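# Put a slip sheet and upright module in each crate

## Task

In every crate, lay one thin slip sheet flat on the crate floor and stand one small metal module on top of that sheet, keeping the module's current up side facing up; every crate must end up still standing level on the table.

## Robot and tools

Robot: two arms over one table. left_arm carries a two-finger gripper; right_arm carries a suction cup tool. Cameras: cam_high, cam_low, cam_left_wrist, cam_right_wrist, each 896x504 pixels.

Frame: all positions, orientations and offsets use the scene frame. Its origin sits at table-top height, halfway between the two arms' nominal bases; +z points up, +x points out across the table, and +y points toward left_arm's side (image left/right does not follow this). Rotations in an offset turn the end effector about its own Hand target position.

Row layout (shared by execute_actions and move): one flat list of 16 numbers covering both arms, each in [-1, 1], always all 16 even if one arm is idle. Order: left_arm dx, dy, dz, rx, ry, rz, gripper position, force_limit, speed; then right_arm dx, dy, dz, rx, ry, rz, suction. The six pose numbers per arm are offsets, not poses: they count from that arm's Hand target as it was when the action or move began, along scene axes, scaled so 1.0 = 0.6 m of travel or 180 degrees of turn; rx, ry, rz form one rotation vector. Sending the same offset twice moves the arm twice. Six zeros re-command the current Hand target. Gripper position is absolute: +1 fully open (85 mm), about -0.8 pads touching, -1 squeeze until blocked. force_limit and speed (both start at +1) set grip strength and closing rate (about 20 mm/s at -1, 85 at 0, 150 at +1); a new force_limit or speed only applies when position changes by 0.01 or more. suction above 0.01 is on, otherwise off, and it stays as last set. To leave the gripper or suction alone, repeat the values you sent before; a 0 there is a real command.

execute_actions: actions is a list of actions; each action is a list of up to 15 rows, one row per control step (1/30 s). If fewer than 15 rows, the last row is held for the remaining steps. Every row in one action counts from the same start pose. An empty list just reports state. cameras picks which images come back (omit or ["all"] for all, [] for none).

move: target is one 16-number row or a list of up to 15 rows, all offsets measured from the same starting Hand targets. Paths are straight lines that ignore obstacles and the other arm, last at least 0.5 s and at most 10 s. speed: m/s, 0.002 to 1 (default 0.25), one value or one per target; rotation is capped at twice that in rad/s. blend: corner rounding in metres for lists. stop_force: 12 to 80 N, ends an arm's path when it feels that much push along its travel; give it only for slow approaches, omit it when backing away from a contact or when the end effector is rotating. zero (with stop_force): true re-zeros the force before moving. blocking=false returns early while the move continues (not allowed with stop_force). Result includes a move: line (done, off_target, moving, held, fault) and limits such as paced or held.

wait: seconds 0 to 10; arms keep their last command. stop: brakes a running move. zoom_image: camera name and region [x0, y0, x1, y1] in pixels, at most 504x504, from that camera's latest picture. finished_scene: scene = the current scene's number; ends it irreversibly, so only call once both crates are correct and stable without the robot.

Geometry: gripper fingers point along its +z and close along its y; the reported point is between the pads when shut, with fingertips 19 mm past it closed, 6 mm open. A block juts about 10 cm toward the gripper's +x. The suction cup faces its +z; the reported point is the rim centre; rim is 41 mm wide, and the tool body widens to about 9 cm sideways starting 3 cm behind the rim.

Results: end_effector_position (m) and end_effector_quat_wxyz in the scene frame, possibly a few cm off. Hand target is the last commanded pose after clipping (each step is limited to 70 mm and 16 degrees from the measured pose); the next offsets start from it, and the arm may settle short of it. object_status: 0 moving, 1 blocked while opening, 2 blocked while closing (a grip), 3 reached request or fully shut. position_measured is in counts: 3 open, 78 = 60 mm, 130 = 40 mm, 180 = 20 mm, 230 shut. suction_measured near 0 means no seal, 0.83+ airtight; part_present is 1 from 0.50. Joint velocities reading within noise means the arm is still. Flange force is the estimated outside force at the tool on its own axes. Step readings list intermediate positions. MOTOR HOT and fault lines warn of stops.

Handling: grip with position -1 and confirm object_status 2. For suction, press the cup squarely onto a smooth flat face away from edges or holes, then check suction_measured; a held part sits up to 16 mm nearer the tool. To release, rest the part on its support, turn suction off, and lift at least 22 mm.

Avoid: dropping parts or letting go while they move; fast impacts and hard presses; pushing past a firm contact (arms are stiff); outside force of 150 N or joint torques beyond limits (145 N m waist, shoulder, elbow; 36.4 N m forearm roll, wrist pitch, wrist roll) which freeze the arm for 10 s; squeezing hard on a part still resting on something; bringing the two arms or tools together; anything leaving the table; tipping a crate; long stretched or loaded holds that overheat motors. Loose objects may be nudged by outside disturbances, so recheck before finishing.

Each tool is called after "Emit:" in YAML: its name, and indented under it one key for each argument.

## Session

Emit:
execute_actions:
  actions: []

Emit:
zoom_image:
  camera: "cam_high"
  region: [240, 260, 560, 440]

Emit:
zoom_image:
  camera: "cam_low"
  region: [420, 210, 740, 400]

Scene clock: 0.00 s.
left_arm: end_effector_position=(+0.3455, +0.6594, +0.1477) position_measured=3 object_status=3 end_effector_quat_wxyz=(-0.146, -0.033, +0.987, -0.062) | right_arm: end_effector_position=(+0.5531, -0.4674, +0.3401) suction_measured=0.00 part_present=0 end_effector_quat_wxyz=(+0.093, -0.071, +0.878, +0.465)
Joint positions: left_arm=[0.854 0.403 0.068 -0.123 -1.531 -0.748] | right_arm=[-0.472 0.534 0.612 -0.982 -1.887 0.396]
Joint velocities: within noise
Flange force (N): no reading
Hand target: left_arm +0.3455, +0.6594, +0.1477; -0.146, -0.033, +0.987, -0.062 | right_arm +0.5531, -0.4674, +0.3401; +0.093, -0.071, +0.878, +0.465
camera_calibration:
cam_left_wrist: T_world_to_cam=[[-0.104447, 0.989626, -0.098644, -0.595424], [0.991834, 0.110949, 0.062889, -0.409188], [0.073181, -0.0912699, -0.993134, 0.309499], [0, 0, 0, 1]] pos_world=[0.321007, 0.662894, 0.274373]
cam_right_wrist: T_world_to_cam=[[0.254484, -0.57545, -0.777236, -0.14312], [-0.908488, -0.417743, 0.0118308, 0.333938], [-0.331493, 0.703098, -0.629099, 0.794216], [0, 0, 0, 1]] pos_world=[0.603078, -0.50127, 0.384451]

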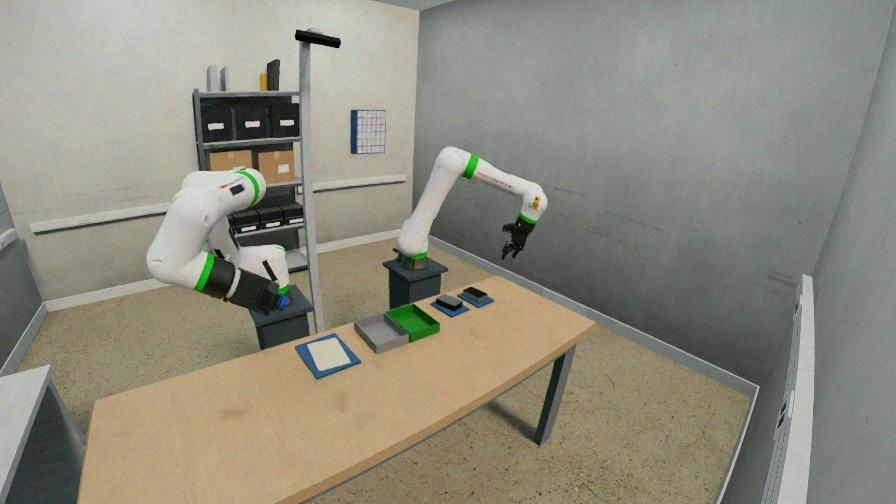

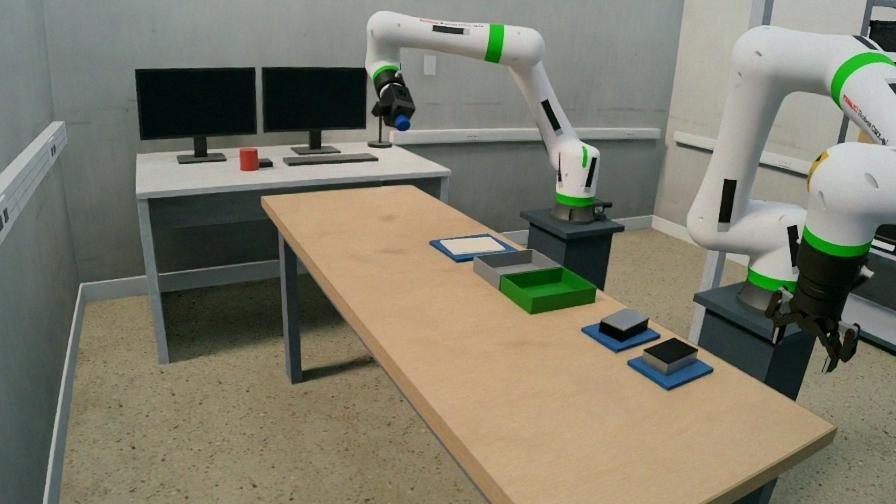

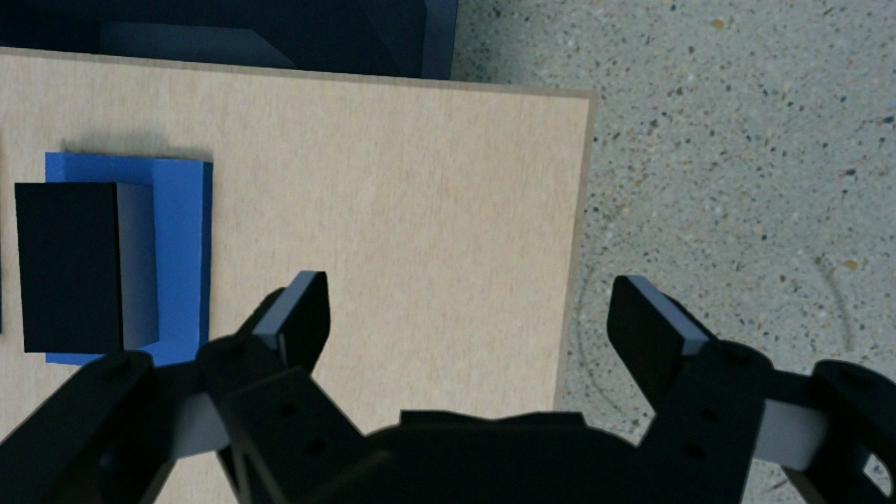

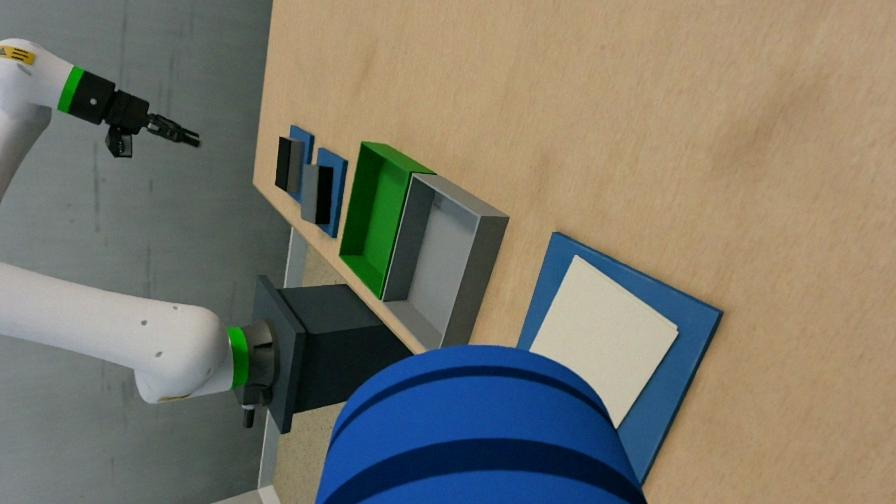

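Scaled by 1.575 from the camera's 896x504 image, which has a finer 1280x720 frame.

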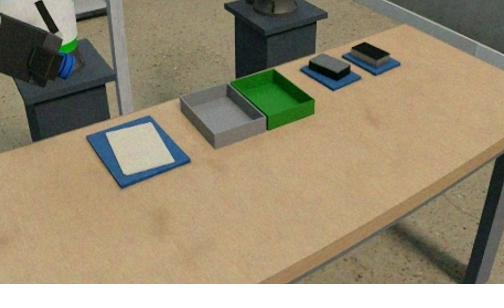

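Scaled by 1.575 from the camera's 896x504 image, which has a finer 1280x720 frame.

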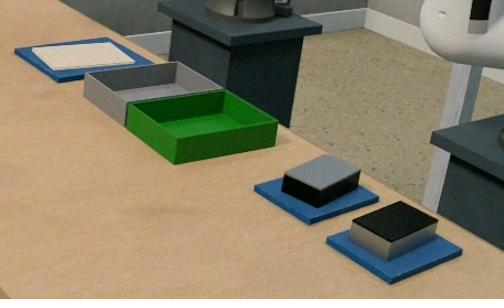

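Emit:
move:
  target: [0.0575, -0.549, 0.2538, 0.0397, -0.0933, -0.0211, 1, -0.6, -1, -0.0385, 0.529, 0.0665, -0.3087, 0.0617, -0.0471, 0]
  speed: 0.35

Emit:
zoom_image:
  camera: "cam_right_wrist"
  region: [90, 90, 480, 350]

Emit:
zoom_image:
  camera: "cam_right_wrist"
  region: [490, 120, 760, 370]

Emit:
zoom_image:
  camera: "cam_left_wrist"
  region: [300, 0, 700, 280]

Scene clock: 16.63 s.
left_arm: end_effector_position=(+0.3800, +0.3300, +0.2999) position_measured=3 object_status=3 end_effector_quat_wxyz=(-0.001, +0.000, +1.000, +0.000) | right_arm: end_effector_position=(+0.5301, -0.1500, +0.3801) suction_measured=0.00 part_present=0 end_effector_quat_wxyz=(+0.001, +0.000, +1.000, +0.000)
Joint positions: left_arm=[0.237 -0.075 -0.122 0 -1.524 -0.221] | right_arm=[0.567 0.402 0.575 0.001 -1.743 -0.593]
Joint velocities: within noise
Flange force (N): left_arm=[3.7 -0.3 3.8] | right_arm=[2.0 -0.8 7.0]
Hand target: left_arm +0.3800, +0.3300, +0.2999; -0.001, +0.001, +1.000, +0.000 | right_arm +0.5300, -0.1500, +0.3800; +0.001, +0.000, +1.000, +0.000
Off the commanded pose: left_arm 0.000 m, 0 deg | right_arm 0.000 m, 0 deg.
move: done
camera_calibration:
cam_left_wrist: T_world_to_cam=[[-0.0245333, 0.999671, 0.00749479, -0.31632], [0.93429, 0.0202602, 0.355938, -0.452593], [0.355669, 0.0157346, -0.93448, 0.267867], [0, 0, 0, 1]] pos_world=[0.319821, 0.32117, 0.413782]
cam_right_wrist: T_world_to_cam=[[0.0475894, -0.99856, 0.0247512, -0.182311], [-0.896912, -0.0318124, 0.441063, 0.333698], [-0.439641, -0.0431896, -0.897135, 0.635753], [0, 0, 0, 1]] pos_world=[0.587476, -0.143975, 0.427686]

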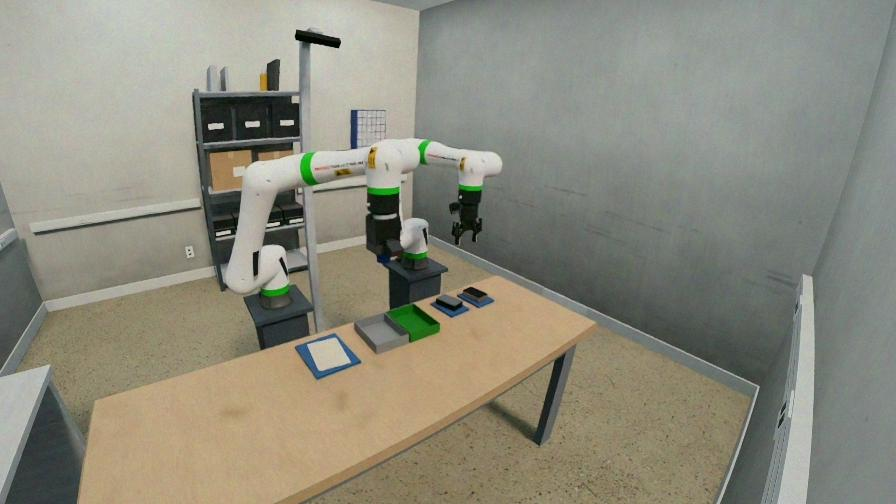

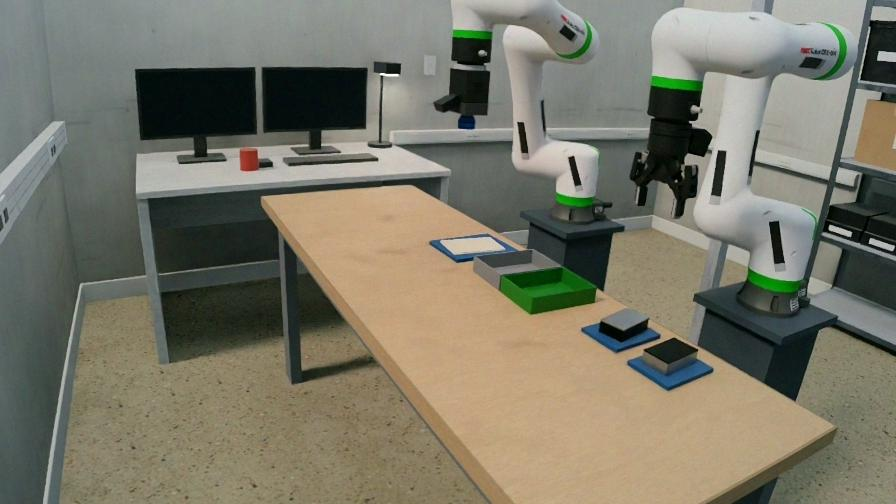

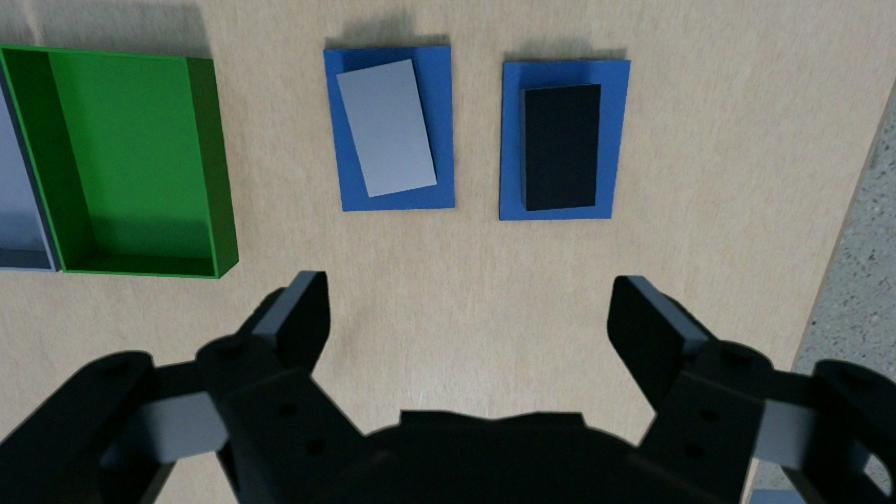

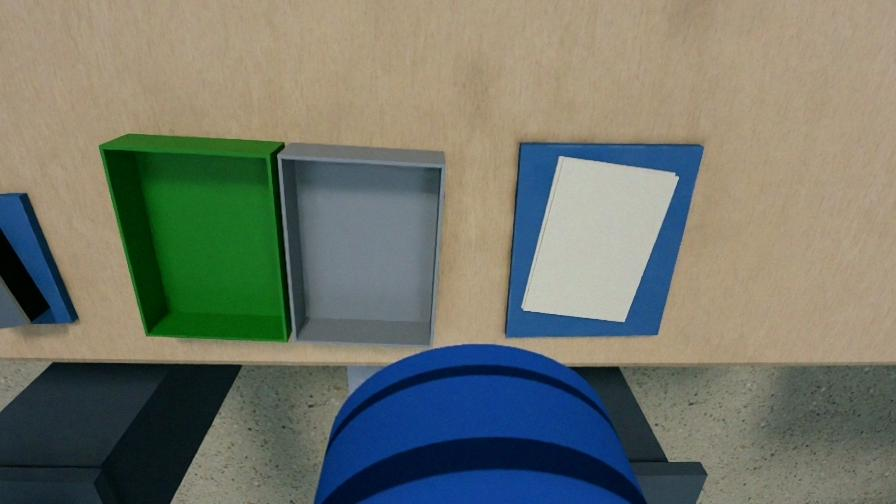

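Scaled by 1.292 from the camera's 896x504 image, which has a finer 1280x720 frame.

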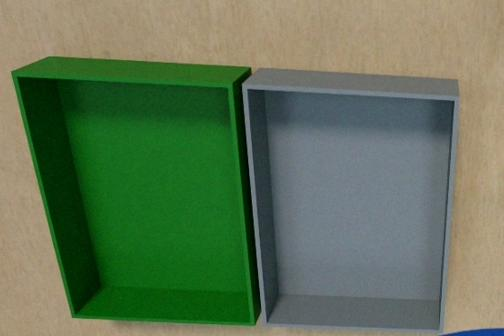

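Scaled by 1.867 from the camera's 896x504 image, which has a finer 1280x720 frame.

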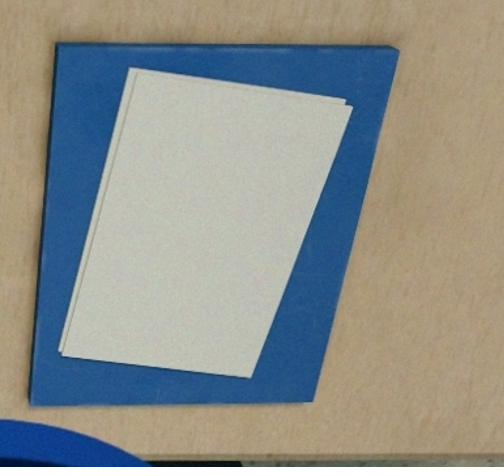

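Scaled by 1.260 from the camera's 896x504 image, which has a finer 1280x720 frame.

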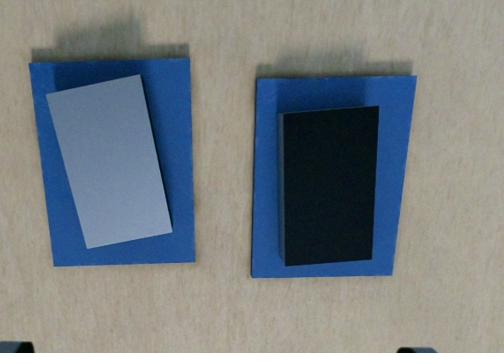

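Emit:
move:
  target: [-0.0382, -0.0933, -0.333, 0, 0, 0.0672, 1, -0.6, -1, -0.2772, -0.2567, -0.4333, 0, 0, -0.0344, 0]
  speed: 0.3
  cameras: ["cam_left_wrist", "cam_right_wrist"]

Scene clock: 47.73 s.
left_arm: end_effector_position=(+0.3571, +0.2740, +0.1002) position_measured=3 object_status=3 end_effector_quat_wxyz=(+0.000, -0.105, +0.994, +0.000) | right_arm: end_effector_position=(+0.3638, -0.3040, +0.1201) suction_measured=0.00 part_present=0 end_effector_quat_wxyz=(+0.001, +0.054, +0.999, +0.000)
Joint positions: left_arm=[0.104 0.039 -0.501 0.001 -1.032 0.122] | right_arm=[0.472 0.009 -0.525 0.001 -1.036 -0.607]
Joint velocities: within noise
Flange force (N): left_arm=[3.2 0.5 2.3] | right_arm=[1.0 -0.2 6.0]
Hand target: left_arm +0.3571, +0.2740, +0.1001; +0.000, -0.105, +0.994, +0.000 | right_arm +0.3637, -0.3040, +0.1201; +0.001, +0.054, +0.999, +0.000
Off the commanded pose: left_arm 0.000 m, 0 deg | right_arm 0.000 m, 0 deg.
move: done
camera_calibration:
cam_left_wrist: T_world_to_cam=[[-0.23337, 0.97236, 0.00743822, -0.177342], [0.909317, 0.215517, 0.355942, -0.403553], [0.3445, 0.0898299, -0.934478, 0.0738606], [0, 0, 0, 1]] pos_world=[0.300127, 0.252778, 0.213982]
cam_right_wrist: T_world_to_cam=[[-0.0602159, -0.997879, 0.0247301, -0.282232], [-0.895116, 0.0649458, 0.441078, 0.32308], [-0.441749, 0.00442365, -0.897128, 0.337979], [0, 0, 0, 1]] pos_world=[0.421501, -0.304112, 0.167686]
Images, in order (width x height): cam_left_wrist 896x504, cam_right_wrist 896x504.

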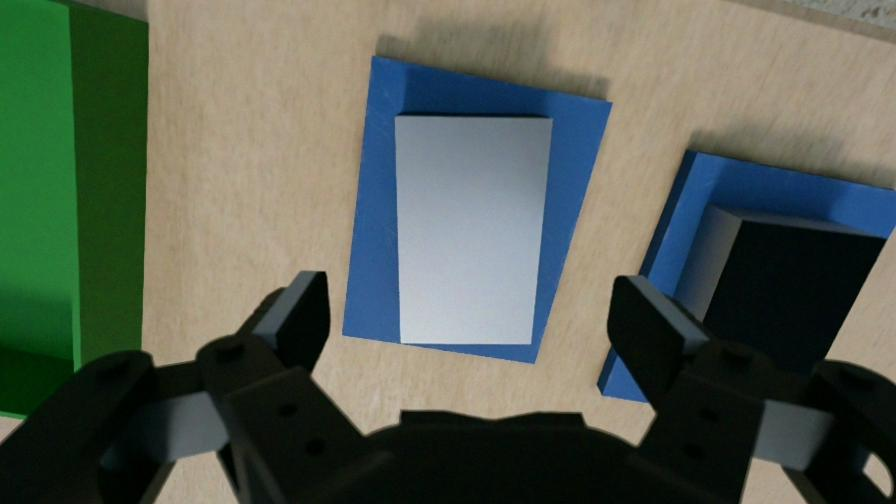

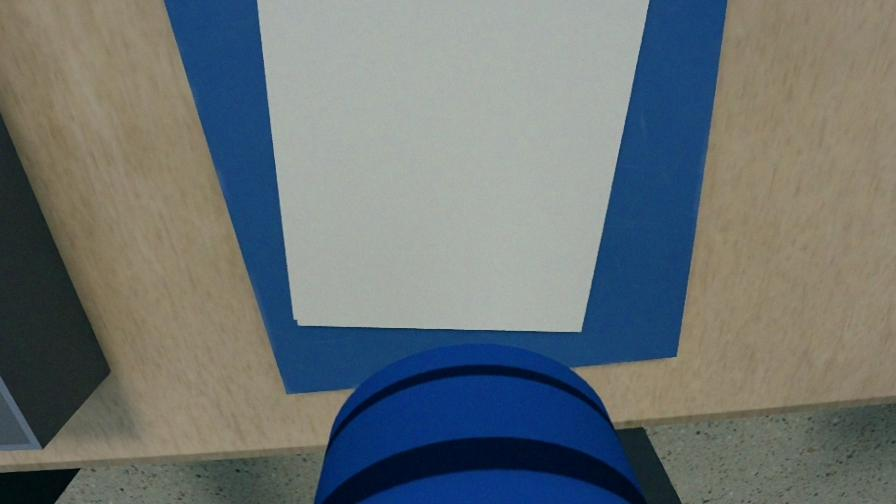

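Emit:
move:
  target: [-0.0007, 0.0018, -0.1117, 0, 0, 0, 1, -0.6, -1, 0.002, 0, -0.125, 0, 0, 0, 0]
  speed: 0.15
  cameras: []

Emit:
move:
  target: [0, 0, 0, 0, 0, 0, -1, -0.6, -1, 0.0, 0.0, -0.0917, 0, 0, 0, 1]
  speed: 0.022
  stop_force: 12
  cameras: ["cam_low", "cam_left_wrist"]

Emit:
zoom_image:
  camera: "cam_low"
  region: [560, 240, 720, 400]

Scene clock: 63.47 s.
left_arm: end_effector_position=(+0.3567, +0.2751, +0.0331) position_measured=3 object_status=3 end_effector_quat_wxyz=(+0.000, -0.105, +0.994, +0.000) | right_arm: end_effector_position=(+0.3649, -0.3040, +0.0451) suction_measured=0.00 part_present=0 end_effector_quat_wxyz=(+0.001, +0.054, +0.999, +0.000)
Joint positions: left_arm=[0.107 0.149 -0.572 0.001 -0.851 0.119] | right_arm=[0.471 0.141 -0.599 0.001 -0.83 -0.606]
Joint velocities: within noise
Flange force (N): left_arm=[3.2 0.1 1.9] | right_arm=[2.1 0.0 6.1]
Hand target: left_arm +0.3567, +0.2751, +0.0331; +0.000, -0.105, +0.994, +0.000 | right_arm +0.3649, -0.3040, +0.0451; +0.001, +0.054, +0.999, +0.000
Off the commanded pose: left_arm 0.000 m, 0 deg | right_arm 0.000 m, 0 deg.
move: done
No camera images: "cameras" was empty.

Scene clock: 66.23 s.
left_arm: end_effector_position=(+0.3567, +0.2751, +0.0331) position_measured=78 object_status=2 end_effector_quat_wxyz=(+0.000, -0.105, +0.994, +0.000) | right_arm: end_effector_position=(+0.3651, -0.3040, -0.0025) suction_measured=0.88 part_present=1 end_effector_quat_wxyz=(+0.001, +0.054, +0.999, +0.000)
Joint positions: left_arm=[0.107 0.149 -0.572 0.001 -0.851 0.119] | right_arm=[0.471 0.243 -0.629 0.002 -0.697 -0.606]
Joint velocities: within noise
Flange force (N): left_arm=[11.7 7.6 -23.8] | right_arm=[10.1 -1.4 -41.6]
Hand target: left_arm +0.3567, +0.2751, +0.0331; +0.000, -0.105, +0.994, +0.000 | right_arm +0.3651, -0.3040, -0.0025; +0.001, +0.054, +0.999, +0.000 (not the last commanded pose)
Off the commanded pose: left_arm 0.000 m, 0 deg | right_arm 0.007 m, 0 deg.
move: contact (right_arm)
camera_calibration:
cam_left_wrist: T_world_to_cam=[[-0.233349, 0.972365, 0.00744665, -0.177942], [0.909323, 0.215494, 0.355942, -0.379462], [0.3445, 0.08983, -0.934478, 0.0113329], [0, 0, 0, 1]] pos_world=[0.299627, 0.253778, 0.146982]
Images, in order (width x height): cam_low 896x504, cam_left_wrist 896x504.

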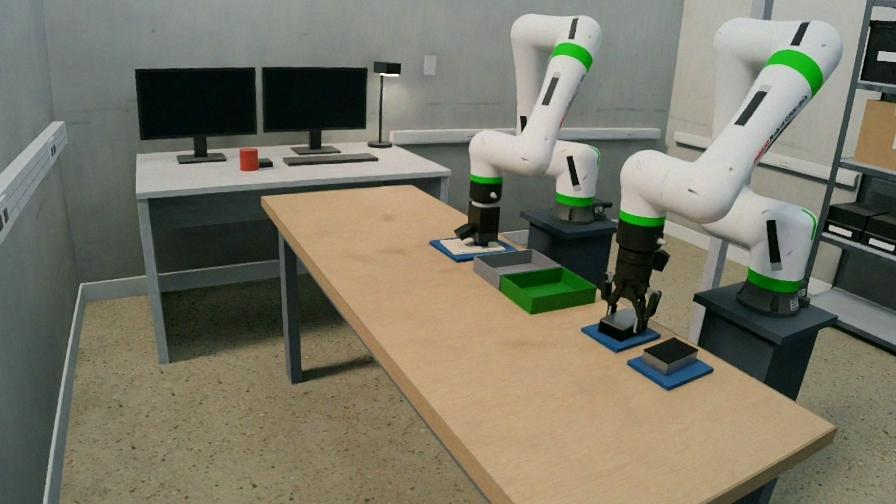

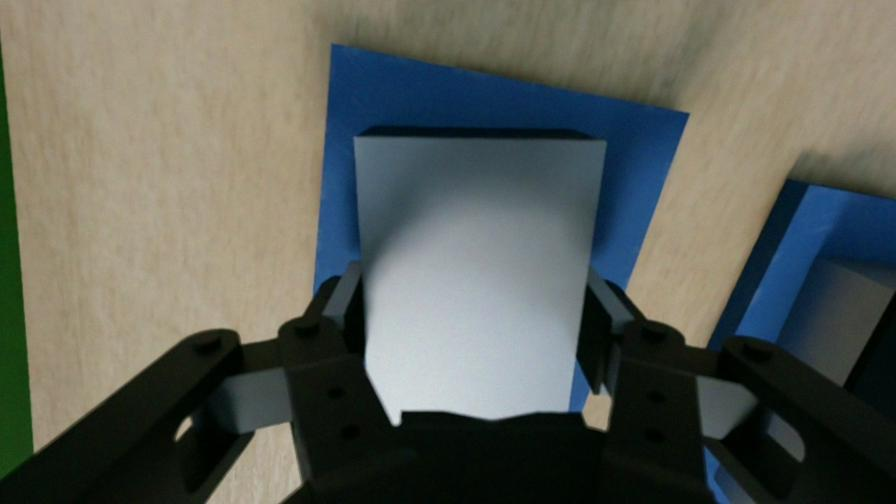

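Scaled by 3.150 from the camera's 896x504 image, which has a finer 1280x720 frame.

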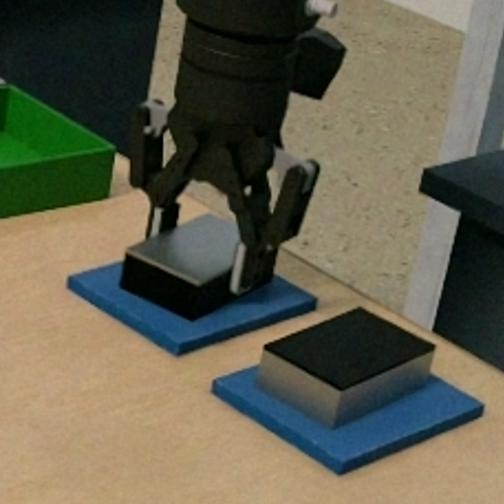

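Emit:
move:
  target:
    - [0, 0, 0.028, 0, 0, 0, -1, -0.6, -1, 0, 0, 0.03, 0, 0, 0, 1]
    - [0, 0, 0.028, 0, 0, 0, -1, -0.6, -1, 0, 0, 0.2208, 0, 0, 0, 1]
    - [0, 0, 0.028, 0, 0, 0, -1, -0.6, -1, -0.0013, 0.602, 0.2208, 0, 0, 0.0228, 1]
    - [0, 0, 0.028, 0, 0, 0, -1, -0.6, -1, -0.0013, 0.602, 0.11, 0, 0, 0.0228, 1]
  speed: [0.04, 0.15, 0.25, 0.12]
  blend: [0.005, 0.02, 0.02, 0]
  cameras: ["cam_high", "cam_low"]

Emit:
zoom_image:
  camera: "cam_low"
  region: [490, 245, 610, 320]

Emit:
zoom_image:
  camera: "cam_high"
  region: [375, 290, 450, 350]

Emit:
zoom_image:
  camera: "cam_high"
  region: [280, 310, 400, 390]

Scene clock: 76.57 s.
left_arm: end_effector_position=(+0.3567, +0.2751, +0.0499) position_measured=78 object_status=2 end_effector_quat_wxyz=(+0.000, -0.105, +0.994, +0.000) | right_arm: end_effector_position=(+0.3643, +0.0572, +0.0635) suction_measured=0.88 part_present=1 end_effector_quat_wxyz=(+0.001, +0.018, +1.000, +0.000)
Joint positions: left_arm=[0.107 0.118 -0.557 0.001 -0.897 0.119] | right_arm=[1.029 0.501 -0.05 0.002 -1.019 -1.092]
Joint velocities: within noise
Flange force (N): left_arm=[3.1 0.6 3.3] | right_arm=[1.4 -1.3 6.5]
Hand target: left_arm +0.3567, +0.2751, +0.0499; +0.000, -0.105, +0.994, +0.000 | right_arm +0.3643, +0.0572, +0.0635; +0.001, +0.018, +1.000, +0.000
Off the commanded pose: left_arm 0.000 m, 0 deg | right_arm 0.000 m, 0 deg.
move: done
Images, in order (width x height): cam_high 896x504, cam_low 896x504.

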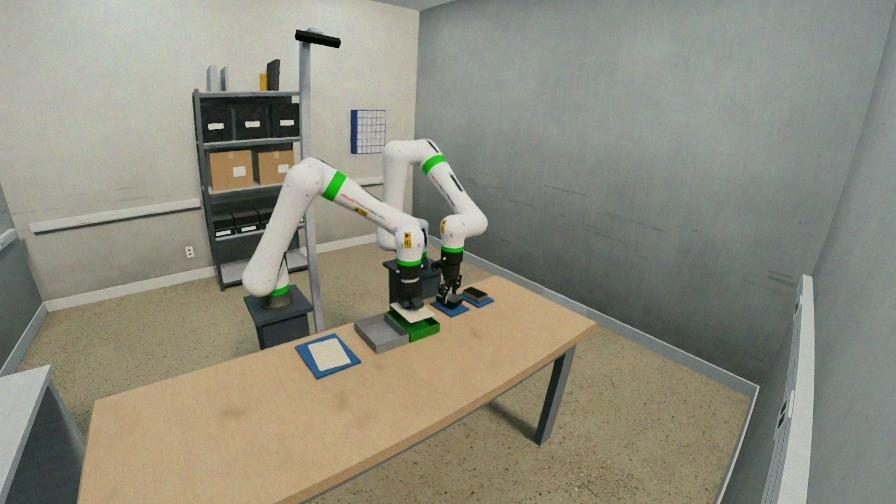

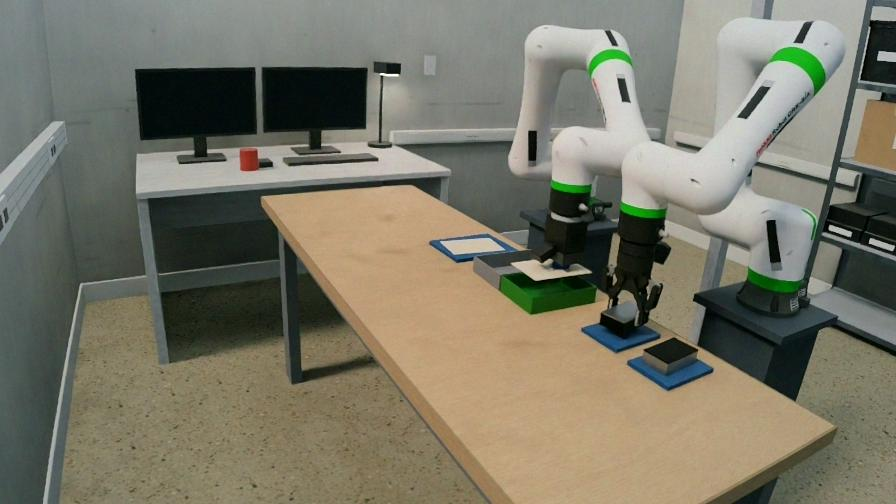

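Scaled by 4.200 from the camera's 896x504 image, which has a finer 1280x720 frame.

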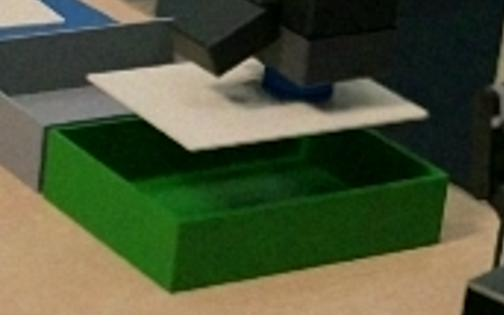

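Scaled by 6.720 from the camera's 896x504 image, which has a finer 1280x720 frame.

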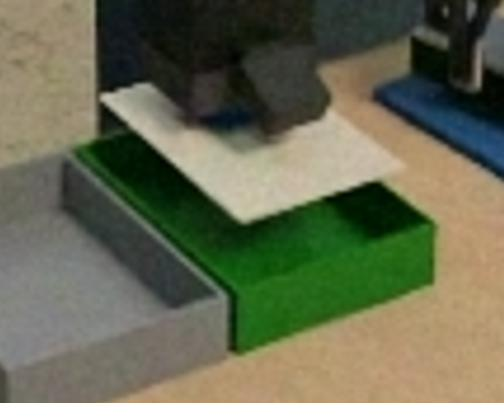

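Scaled by 4.200 from the camera's 896x504 image, which has a finer 1280x720 frame.

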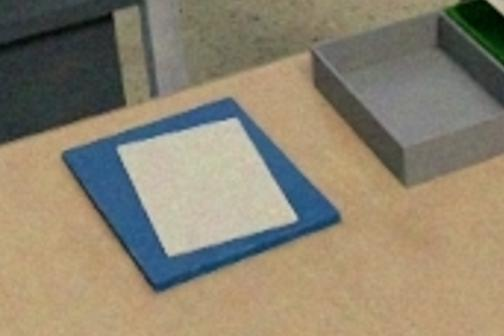

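Emit:
move:
  target: [0, 0, 0.05, 0, 0, 0, -1, -0.6, -1, 0.0055, 0.0015, -0.046, 0, 0, 0, 1]
  speed: 0.08
  cameras: ["cam_low", "cam_high"]

Emit:
zoom_image:
  camera: "cam_low"
  region: [495, 250, 605, 320]

Emit:
zoom_image:
  camera: "cam_high"
  region: [380, 295, 445, 350]

Scene clock: 97.83 s.
left_arm: end_effector_position=(+0.3567, +0.2751, +0.0799) position_measured=78 object_status=2 end_effector_quat_wxyz=(-0.001, -0.105, +0.994, +0.000) | right_arm: end_effector_position=(+0.3676, +0.0581, +0.0359) suction_measured=0.88 part_present=1 end_effector_quat_wxyz=(+0.001, +0.018, +1.000, +0.000)
Joint positions: left_arm=[0.107 0.067 -0.527 0.001 -0.978 0.119] | right_arm=[1.024 0.544 -0.06 0.002 -0.967 -1.087]
Joint velocities: within noise
Flange force (N): left_arm=[3.3 0.3 3.4] | right_arm=[1.8 -2.2 6.5]
Hand target: left_arm +0.3567, +0.2751, +0.0799; +0.000, -0.105, +0.994, +0.000 | right_arm +0.3676, +0.0581, +0.0359; +0.001, +0.018, +1.000, +0.000
Off the commanded pose: left_arm 0.000 m, 0 deg | right_arm 0.000 m, 0 deg.
move: done
Images, in order (width x height): cam_high 896x504, cam_low 896x504.

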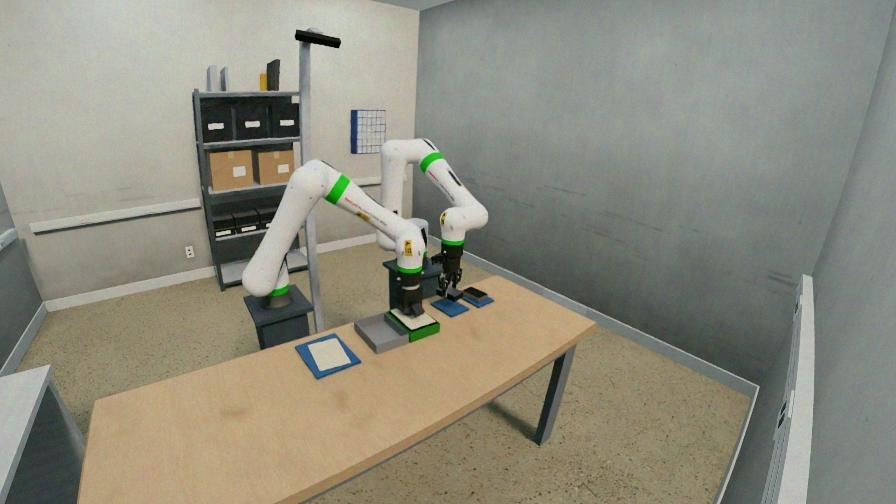

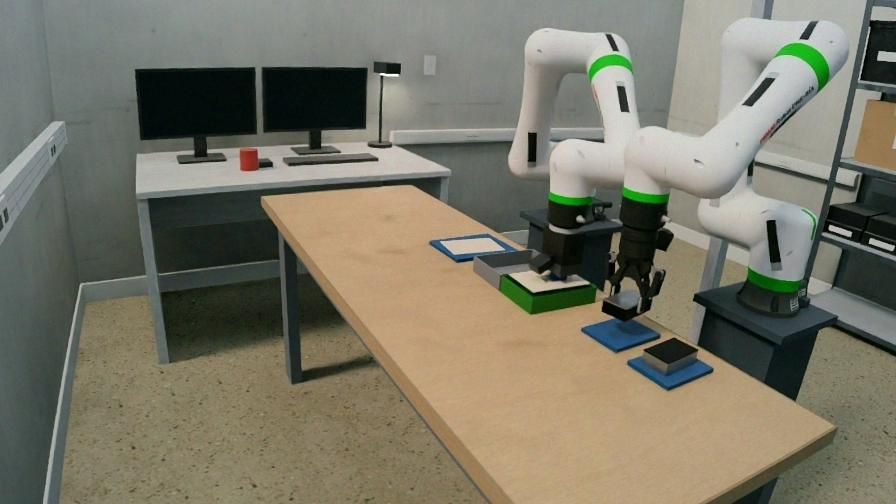

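Scaled by 4.582 from the camera's 896x504 image, which has a finer 1280x720 frame.

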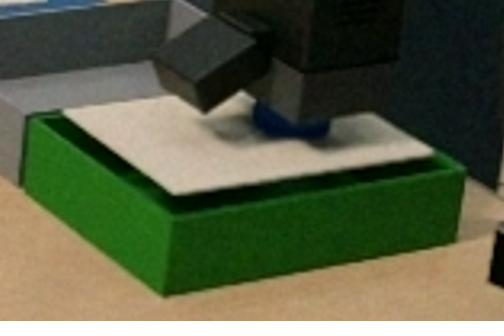

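Scaled by 7.754 from the camera's 896x504 image, which has a finer 1280x720 frame.

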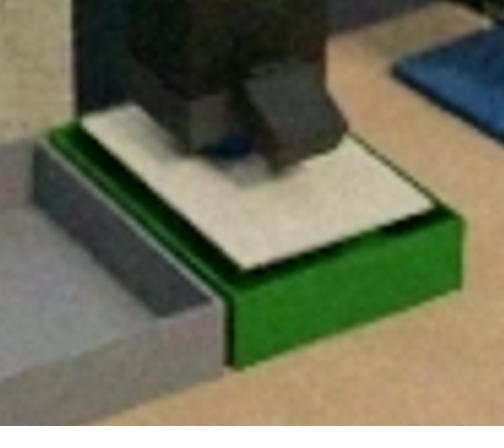

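Emit:
move:
  target: [0, 0, 0, 0, 0, 0, -1, -0.6, -1, 0.0, 0, -0.1, 0, 0, 0, 1]
  speed: 0.022
  stop_force: 12
  cameras: []

Emit:
execute_actions:
  actions:
    - [[0,0,0,0,0,0,-1,-0.6,-1,0,0,0.005,0,0,0,0]]
  cameras: ["cam_low"]

Scene clock: 105.10 s.
left_arm: end_effector_position=(+0.3567, +0.2751, +0.0799) position_measured=78 object_status=2 end_effector_quat_wxyz=(+0.000, -0.105, +0.994, +0.000) | right_arm: end_effector_position=(+0.3677, +0.0582, -0.0106) suction_measured=0.88 part_present=1 end_effector_quat_wxyz=(+0.001, +0.018, +1.000, +0.000)
Joint positions: left_arm=[0.107 0.067 -0.527 0.001 -0.978 0.119] | right_arm=[1.024 0.613 -0.082 0.002 -0.876 -1.088]
Joint velocities: within noise
Flange force (N): left_arm=[3.4 0.4 3.4] | right_arm=[5.5 -4.4 -29.4]
Hand target: left_arm +0.3567, +0.2751, +0.0799; +0.000, -0.105, +0.994, +0.000 | right_arm +0.3677, +0.0582, -0.0106; +0.001, +0.018, +1.000, +0.000 (not the last commanded pose)
Off the commanded pose: left_arm 0.000 m, 0 deg | right_arm 0.014 m, 0 deg.
move: contact (right_arm)
No camera images: "cameras" was empty.

Scene clock: 105.80 s.
left_arm: end_effector_position=(+0.3567, +0.2751, +0.0799) position_measured=78 object_status=2 end_effector_quat_wxyz=(+0.000, -0.105, +0.994, +0.000) | right_arm: end_effector_position=(+0.3677, +0.0582, -0.0076) suction_measured=0.00 part_present=0 end_effector_quat_wxyz=(+0.001, +0.018, +1.000, +0.000)
Joint positions: left_arm=[0.107 0.067 -0.527 0.001 -0.978 0.119] | right_arm=[1.024 0.608 -0.081 0.002 -0.882 -1.088]
Joint velocities: within noise
Flange force (N): left_arm=[3.3 0.7 3.1] | right_arm=[2.2 -2.4 -5.2]
Hand target: left_arm +0.3567, +0.2751, +0.0799; +0.000, -0.105, +0.994, +0.000 | right_arm +0.3677, +0.0582, -0.0076; +0.001, +0.018, +1.000, +0.000
Off the commanded pose: left_arm 0.000 m, 0 deg | right_arm 0.000 m, 0 deg.
Step readings (end_effector_position of left_arm | right_arm):
0: (+0.3567, +0.2751, +0.0799) | (+0.3677, +0.0582, -0.0106)
1: (+0.3567, +0.2751, +0.0799) | (+0.3677, +0.0582, -0.0106)
2: (+0.3567, +0.2751, +0.0799) | (+0.3676, +0.0580, -0.0092)
4: (+0.3567, +0.2751, +0.0799) | (+0.3676, +0.0581, -0.0079)
8: (+0.3567, +0.2751, +0.0799) | (+0.3676, +0.0582, -0.0077)
15: (+0.3567, +0.2751, +0.0799) | (+0.3677, +0.0582, -0.0076)
Images, in order (width x height): cam_low 896x504.

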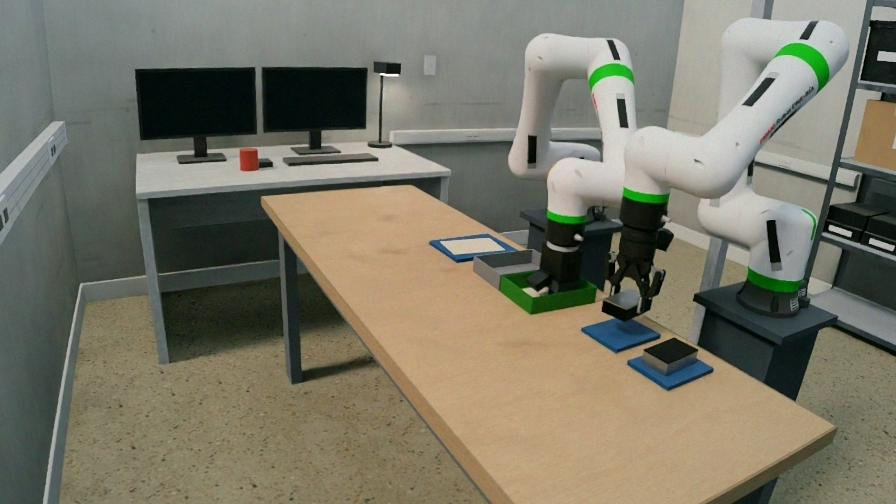

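Emit:
move:
  target:
    - [0, 0, 0.02, 0, 0, 0, -1, -0.6, -1, 0, 0, 0.0833, 0, 0, 0, 0]
    - [0, 0, 0.1, 0, 0, 0, -1, -0.6, -1, 0, 0, 0.24, 0, 0, 0, 0]
    - [0.0658, -0.3677, 0.1, 0, 0, -0.0767, -1, -0.6, -1, 0.002, -0.5987, 0.2127, 0, 0, -0.0228, 0]
  speed: [0.08, 0.2, 0.3]
  blend: [0.01, 0.02, 0]
  cameras: ["cam_low", "cam_left_wrist", "cam_right_wrist"]

Emit:
zoom_image:
  camera: "cam_low"
  region: [420, 200, 620, 325]

Scene clock: 116.70 s.
left_arm: end_effector_position=(+0.3962, +0.0545, +0.1399) position_measured=78 object_status=2 end_effector_quat_wxyz=(-0.001, +0.015, +1.000, +0.000) | right_arm: end_effector_position=(+0.3689, -0.3010, +0.1200) suction_measured=0.00 part_present=0 end_effector_quat_wxyz=(+0.001, +0.054, +0.999, +0.000)
Joint positions: left_arm=[-0.367 0.303 -0.086 0.001 -1.183 0.352] | right_arm=[0.473 0.023 -0.511 0.001 -1.035 -0.607]
Joint velocities: within noise
Flange force (N): left_arm=[3.3 1.2 3.7] | right_arm=[1.5 0.0 6.2]
Hand target: left_arm +0.3962, +0.0545, +0.1399; -0.001, +0.015, +1.000, +0.000 | right_arm +0.3689, -0.3010, +0.1200; +0.001, +0.054, +0.999, +0.000
Off the commanded pose: left_arm 0.000 m, 0 deg | right_arm 0.000 m, 0 deg.
move: done
camera_calibration:
cam_left_wrist: T_world_to_cam=[[0.00538187, 0.999957, 0.00748676, -0.0511178], [0.934482, -0.00769432, 0.355927, -0.403681], [0.35597, 0.00508069, -0.934484, 0.11741], [0, 0, 0, 1]] pos_world=[0.335714, 0.047413, 0.253782]
cam_right_wrist: T_world_to_cam=[[-0.0600059, -0.997898, 0.0244734, -0.278984], [-0.895387, 0.0646467, 0.440571, 0.327562], [-0.441227, 0.00452364, -0.897384, 0.340069], [0, 0, 0, 1]] pos_world=[0.426602, -0.301111, 0.167686]
Images, in order (width x height): cam_low 896x504, cam_left_wrist 896x504, cam_right_wrist 896x504.

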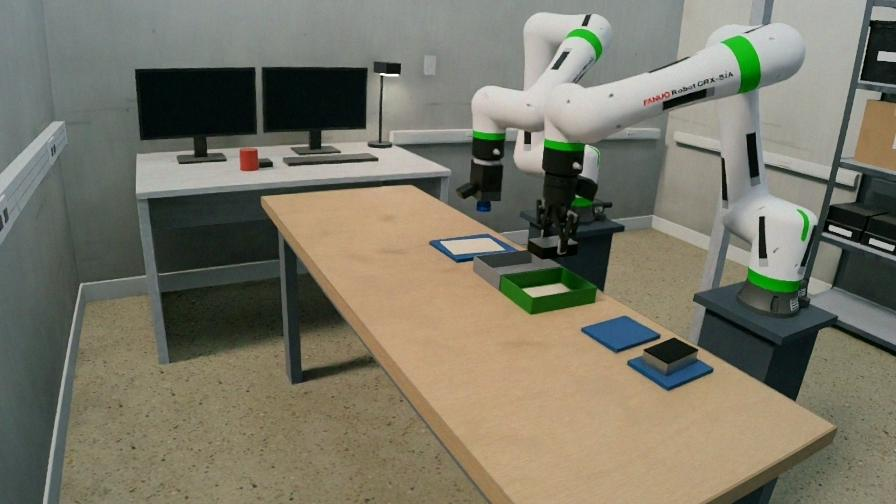

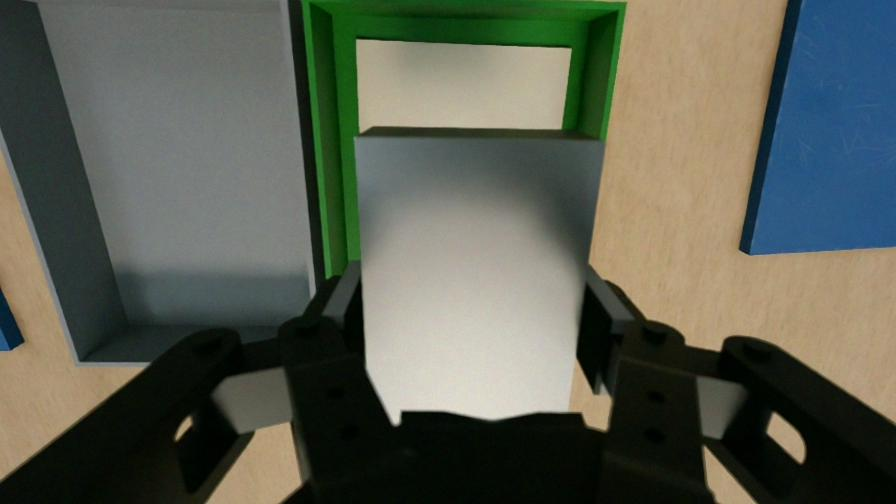

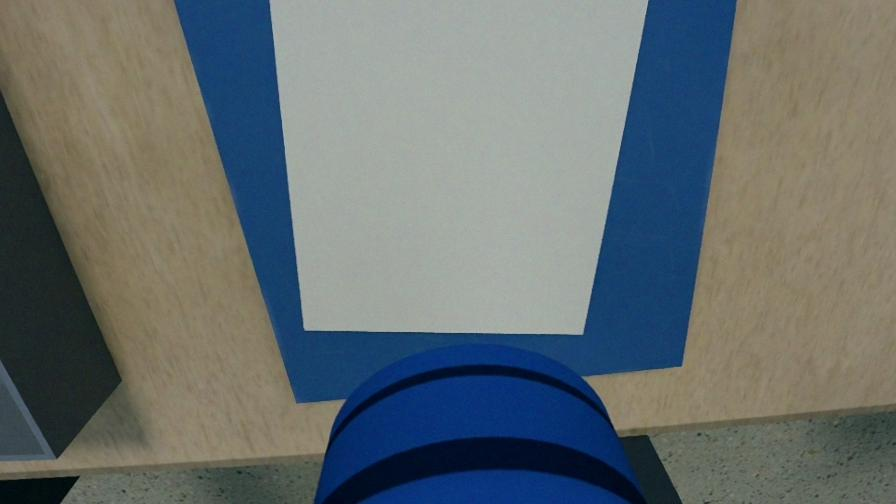

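Scaled by 2.520 from the camera's 896x504 image, which has a finer 1280x720 frame.

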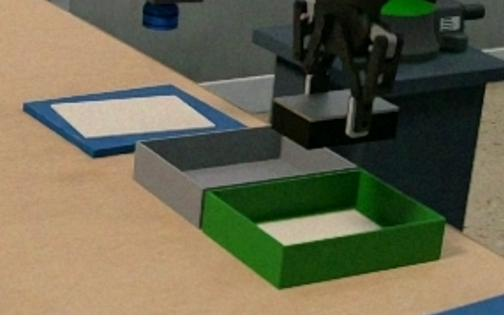

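Emit:
move:
  target: [-0.0015, 0, -0.15, 0, 0, 0, -1, -0.6, -1, -0.0013, -0.002, -0.125, 0, 0, 0, 0]
  speed: 0.15
  cameras: []

Emit:
move:
  target: [0, 0, -0.05, 0, 0, 0, -1, -0.6, -1, 0.0, 0.0, -0.0917, 0, 0, 0, 1]
  speed: 0.022
  stop_force: 12
  cameras: ["cam_left_wrist"]

Scene clock: 124.57 s.
left_arm: end_effector_position=(+0.3952, +0.0545, +0.0499) position_measured=78 object_status=2 end_effector_quat_wxyz=(-0.001, +0.015, +1.000, +0.000) | right_arm: end_effector_position=(+0.3681, -0.3022, +0.0450) suction_measured=0.00 part_present=0 end_effector_quat_wxyz=(+0.001, +0.054, +0.999, +0.000)
Joint positions: left_arm=[-0.368 0.405 -0.183 0.001 -0.984 0.353] | right_arm=[0.471 0.148 -0.59 0.001 -0.831 -0.606]
Joint velocities: within noise
Flange force (N): left_arm=[3.4 0.9 3.5] | right_arm=[1.5 -0.2 6.3]
Hand target: left_arm +0.3953, +0.0545, +0.0499; -0.001, +0.015, +1.000, +0.000 | right_arm +0.3681, -0.3022, +0.0450; +0.001, +0.054, +0.999, +0.000
Off the commanded pose: left_arm 0.000 m, 0 deg | right_arm 0.000 m, 0 deg.
move: done
No camera images: "cameras" was empty.

Scene clock: 127.43 s.
left_arm: end_effector_position=(+0.3953, +0.0544, +0.0283) position_measured=78 object_status=2 end_effector_quat_wxyz=(+0.000, +0.015, +1.000, +0.000) | right_arm: end_effector_position=(+0.3682, -0.3022, -0.0048) suction_measured=0.88 part_present=1 end_effector_quat_wxyz=(+0.001, +0.054, +0.999, +0.000)
Joint positions: left_arm=[-0.368 0.436 -0.199 0.001 -0.937 0.353] | right_arm=[0.471 0.255 -0.621 0.002 -0.693 -0.606]
Joint velocities: within noise
Flange force (N): left_arm=[5.5 5.6 -26.7] | right_arm=[13.9 -2.7 -35.6]
Hand target: left_arm +0.3953, +0.0544, +0.0283; +0.000, +0.015, +1.000, +0.000 (not the last commanded pose) | right_arm +0.3682, -0.3022, -0.0048; +0.001, +0.054, +0.999, +0.000 (not the last commanded pose)
Off the commanded pose: left_arm 0.008 m, 0 deg | right_arm 0.005 m, 0 deg.
move: contact (left_arm, right_arm)
camera_calibration:
cam_left_wrist: T_world_to_cam=[[0.00526752, 0.99996, 0.00722877, -0.0502027], [0.93445, -0.00749609, 0.356016, -0.36313], [0.356056, 0.0048796, -0.934452, 0.0134183], [0, 0, 0, 1]] pos_world=[0.334814, 0.0474131, 0.142182]
Images, in order (width x height): cam_left_wrist 896x504.

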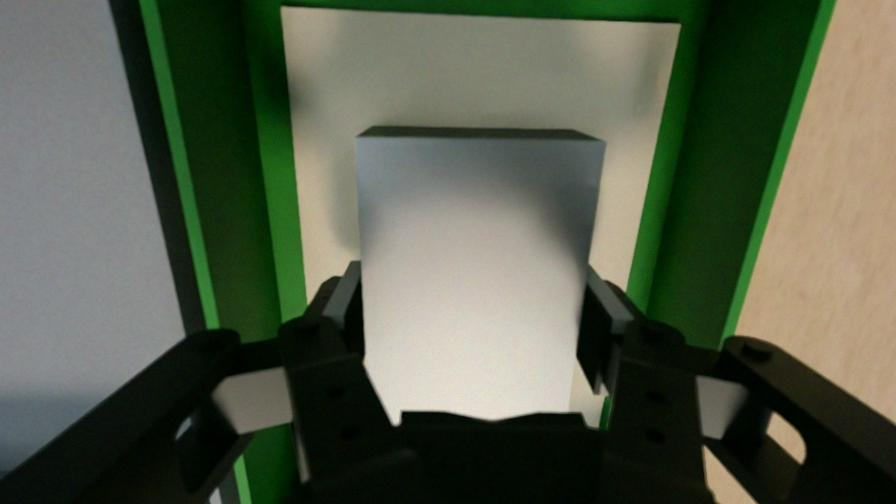

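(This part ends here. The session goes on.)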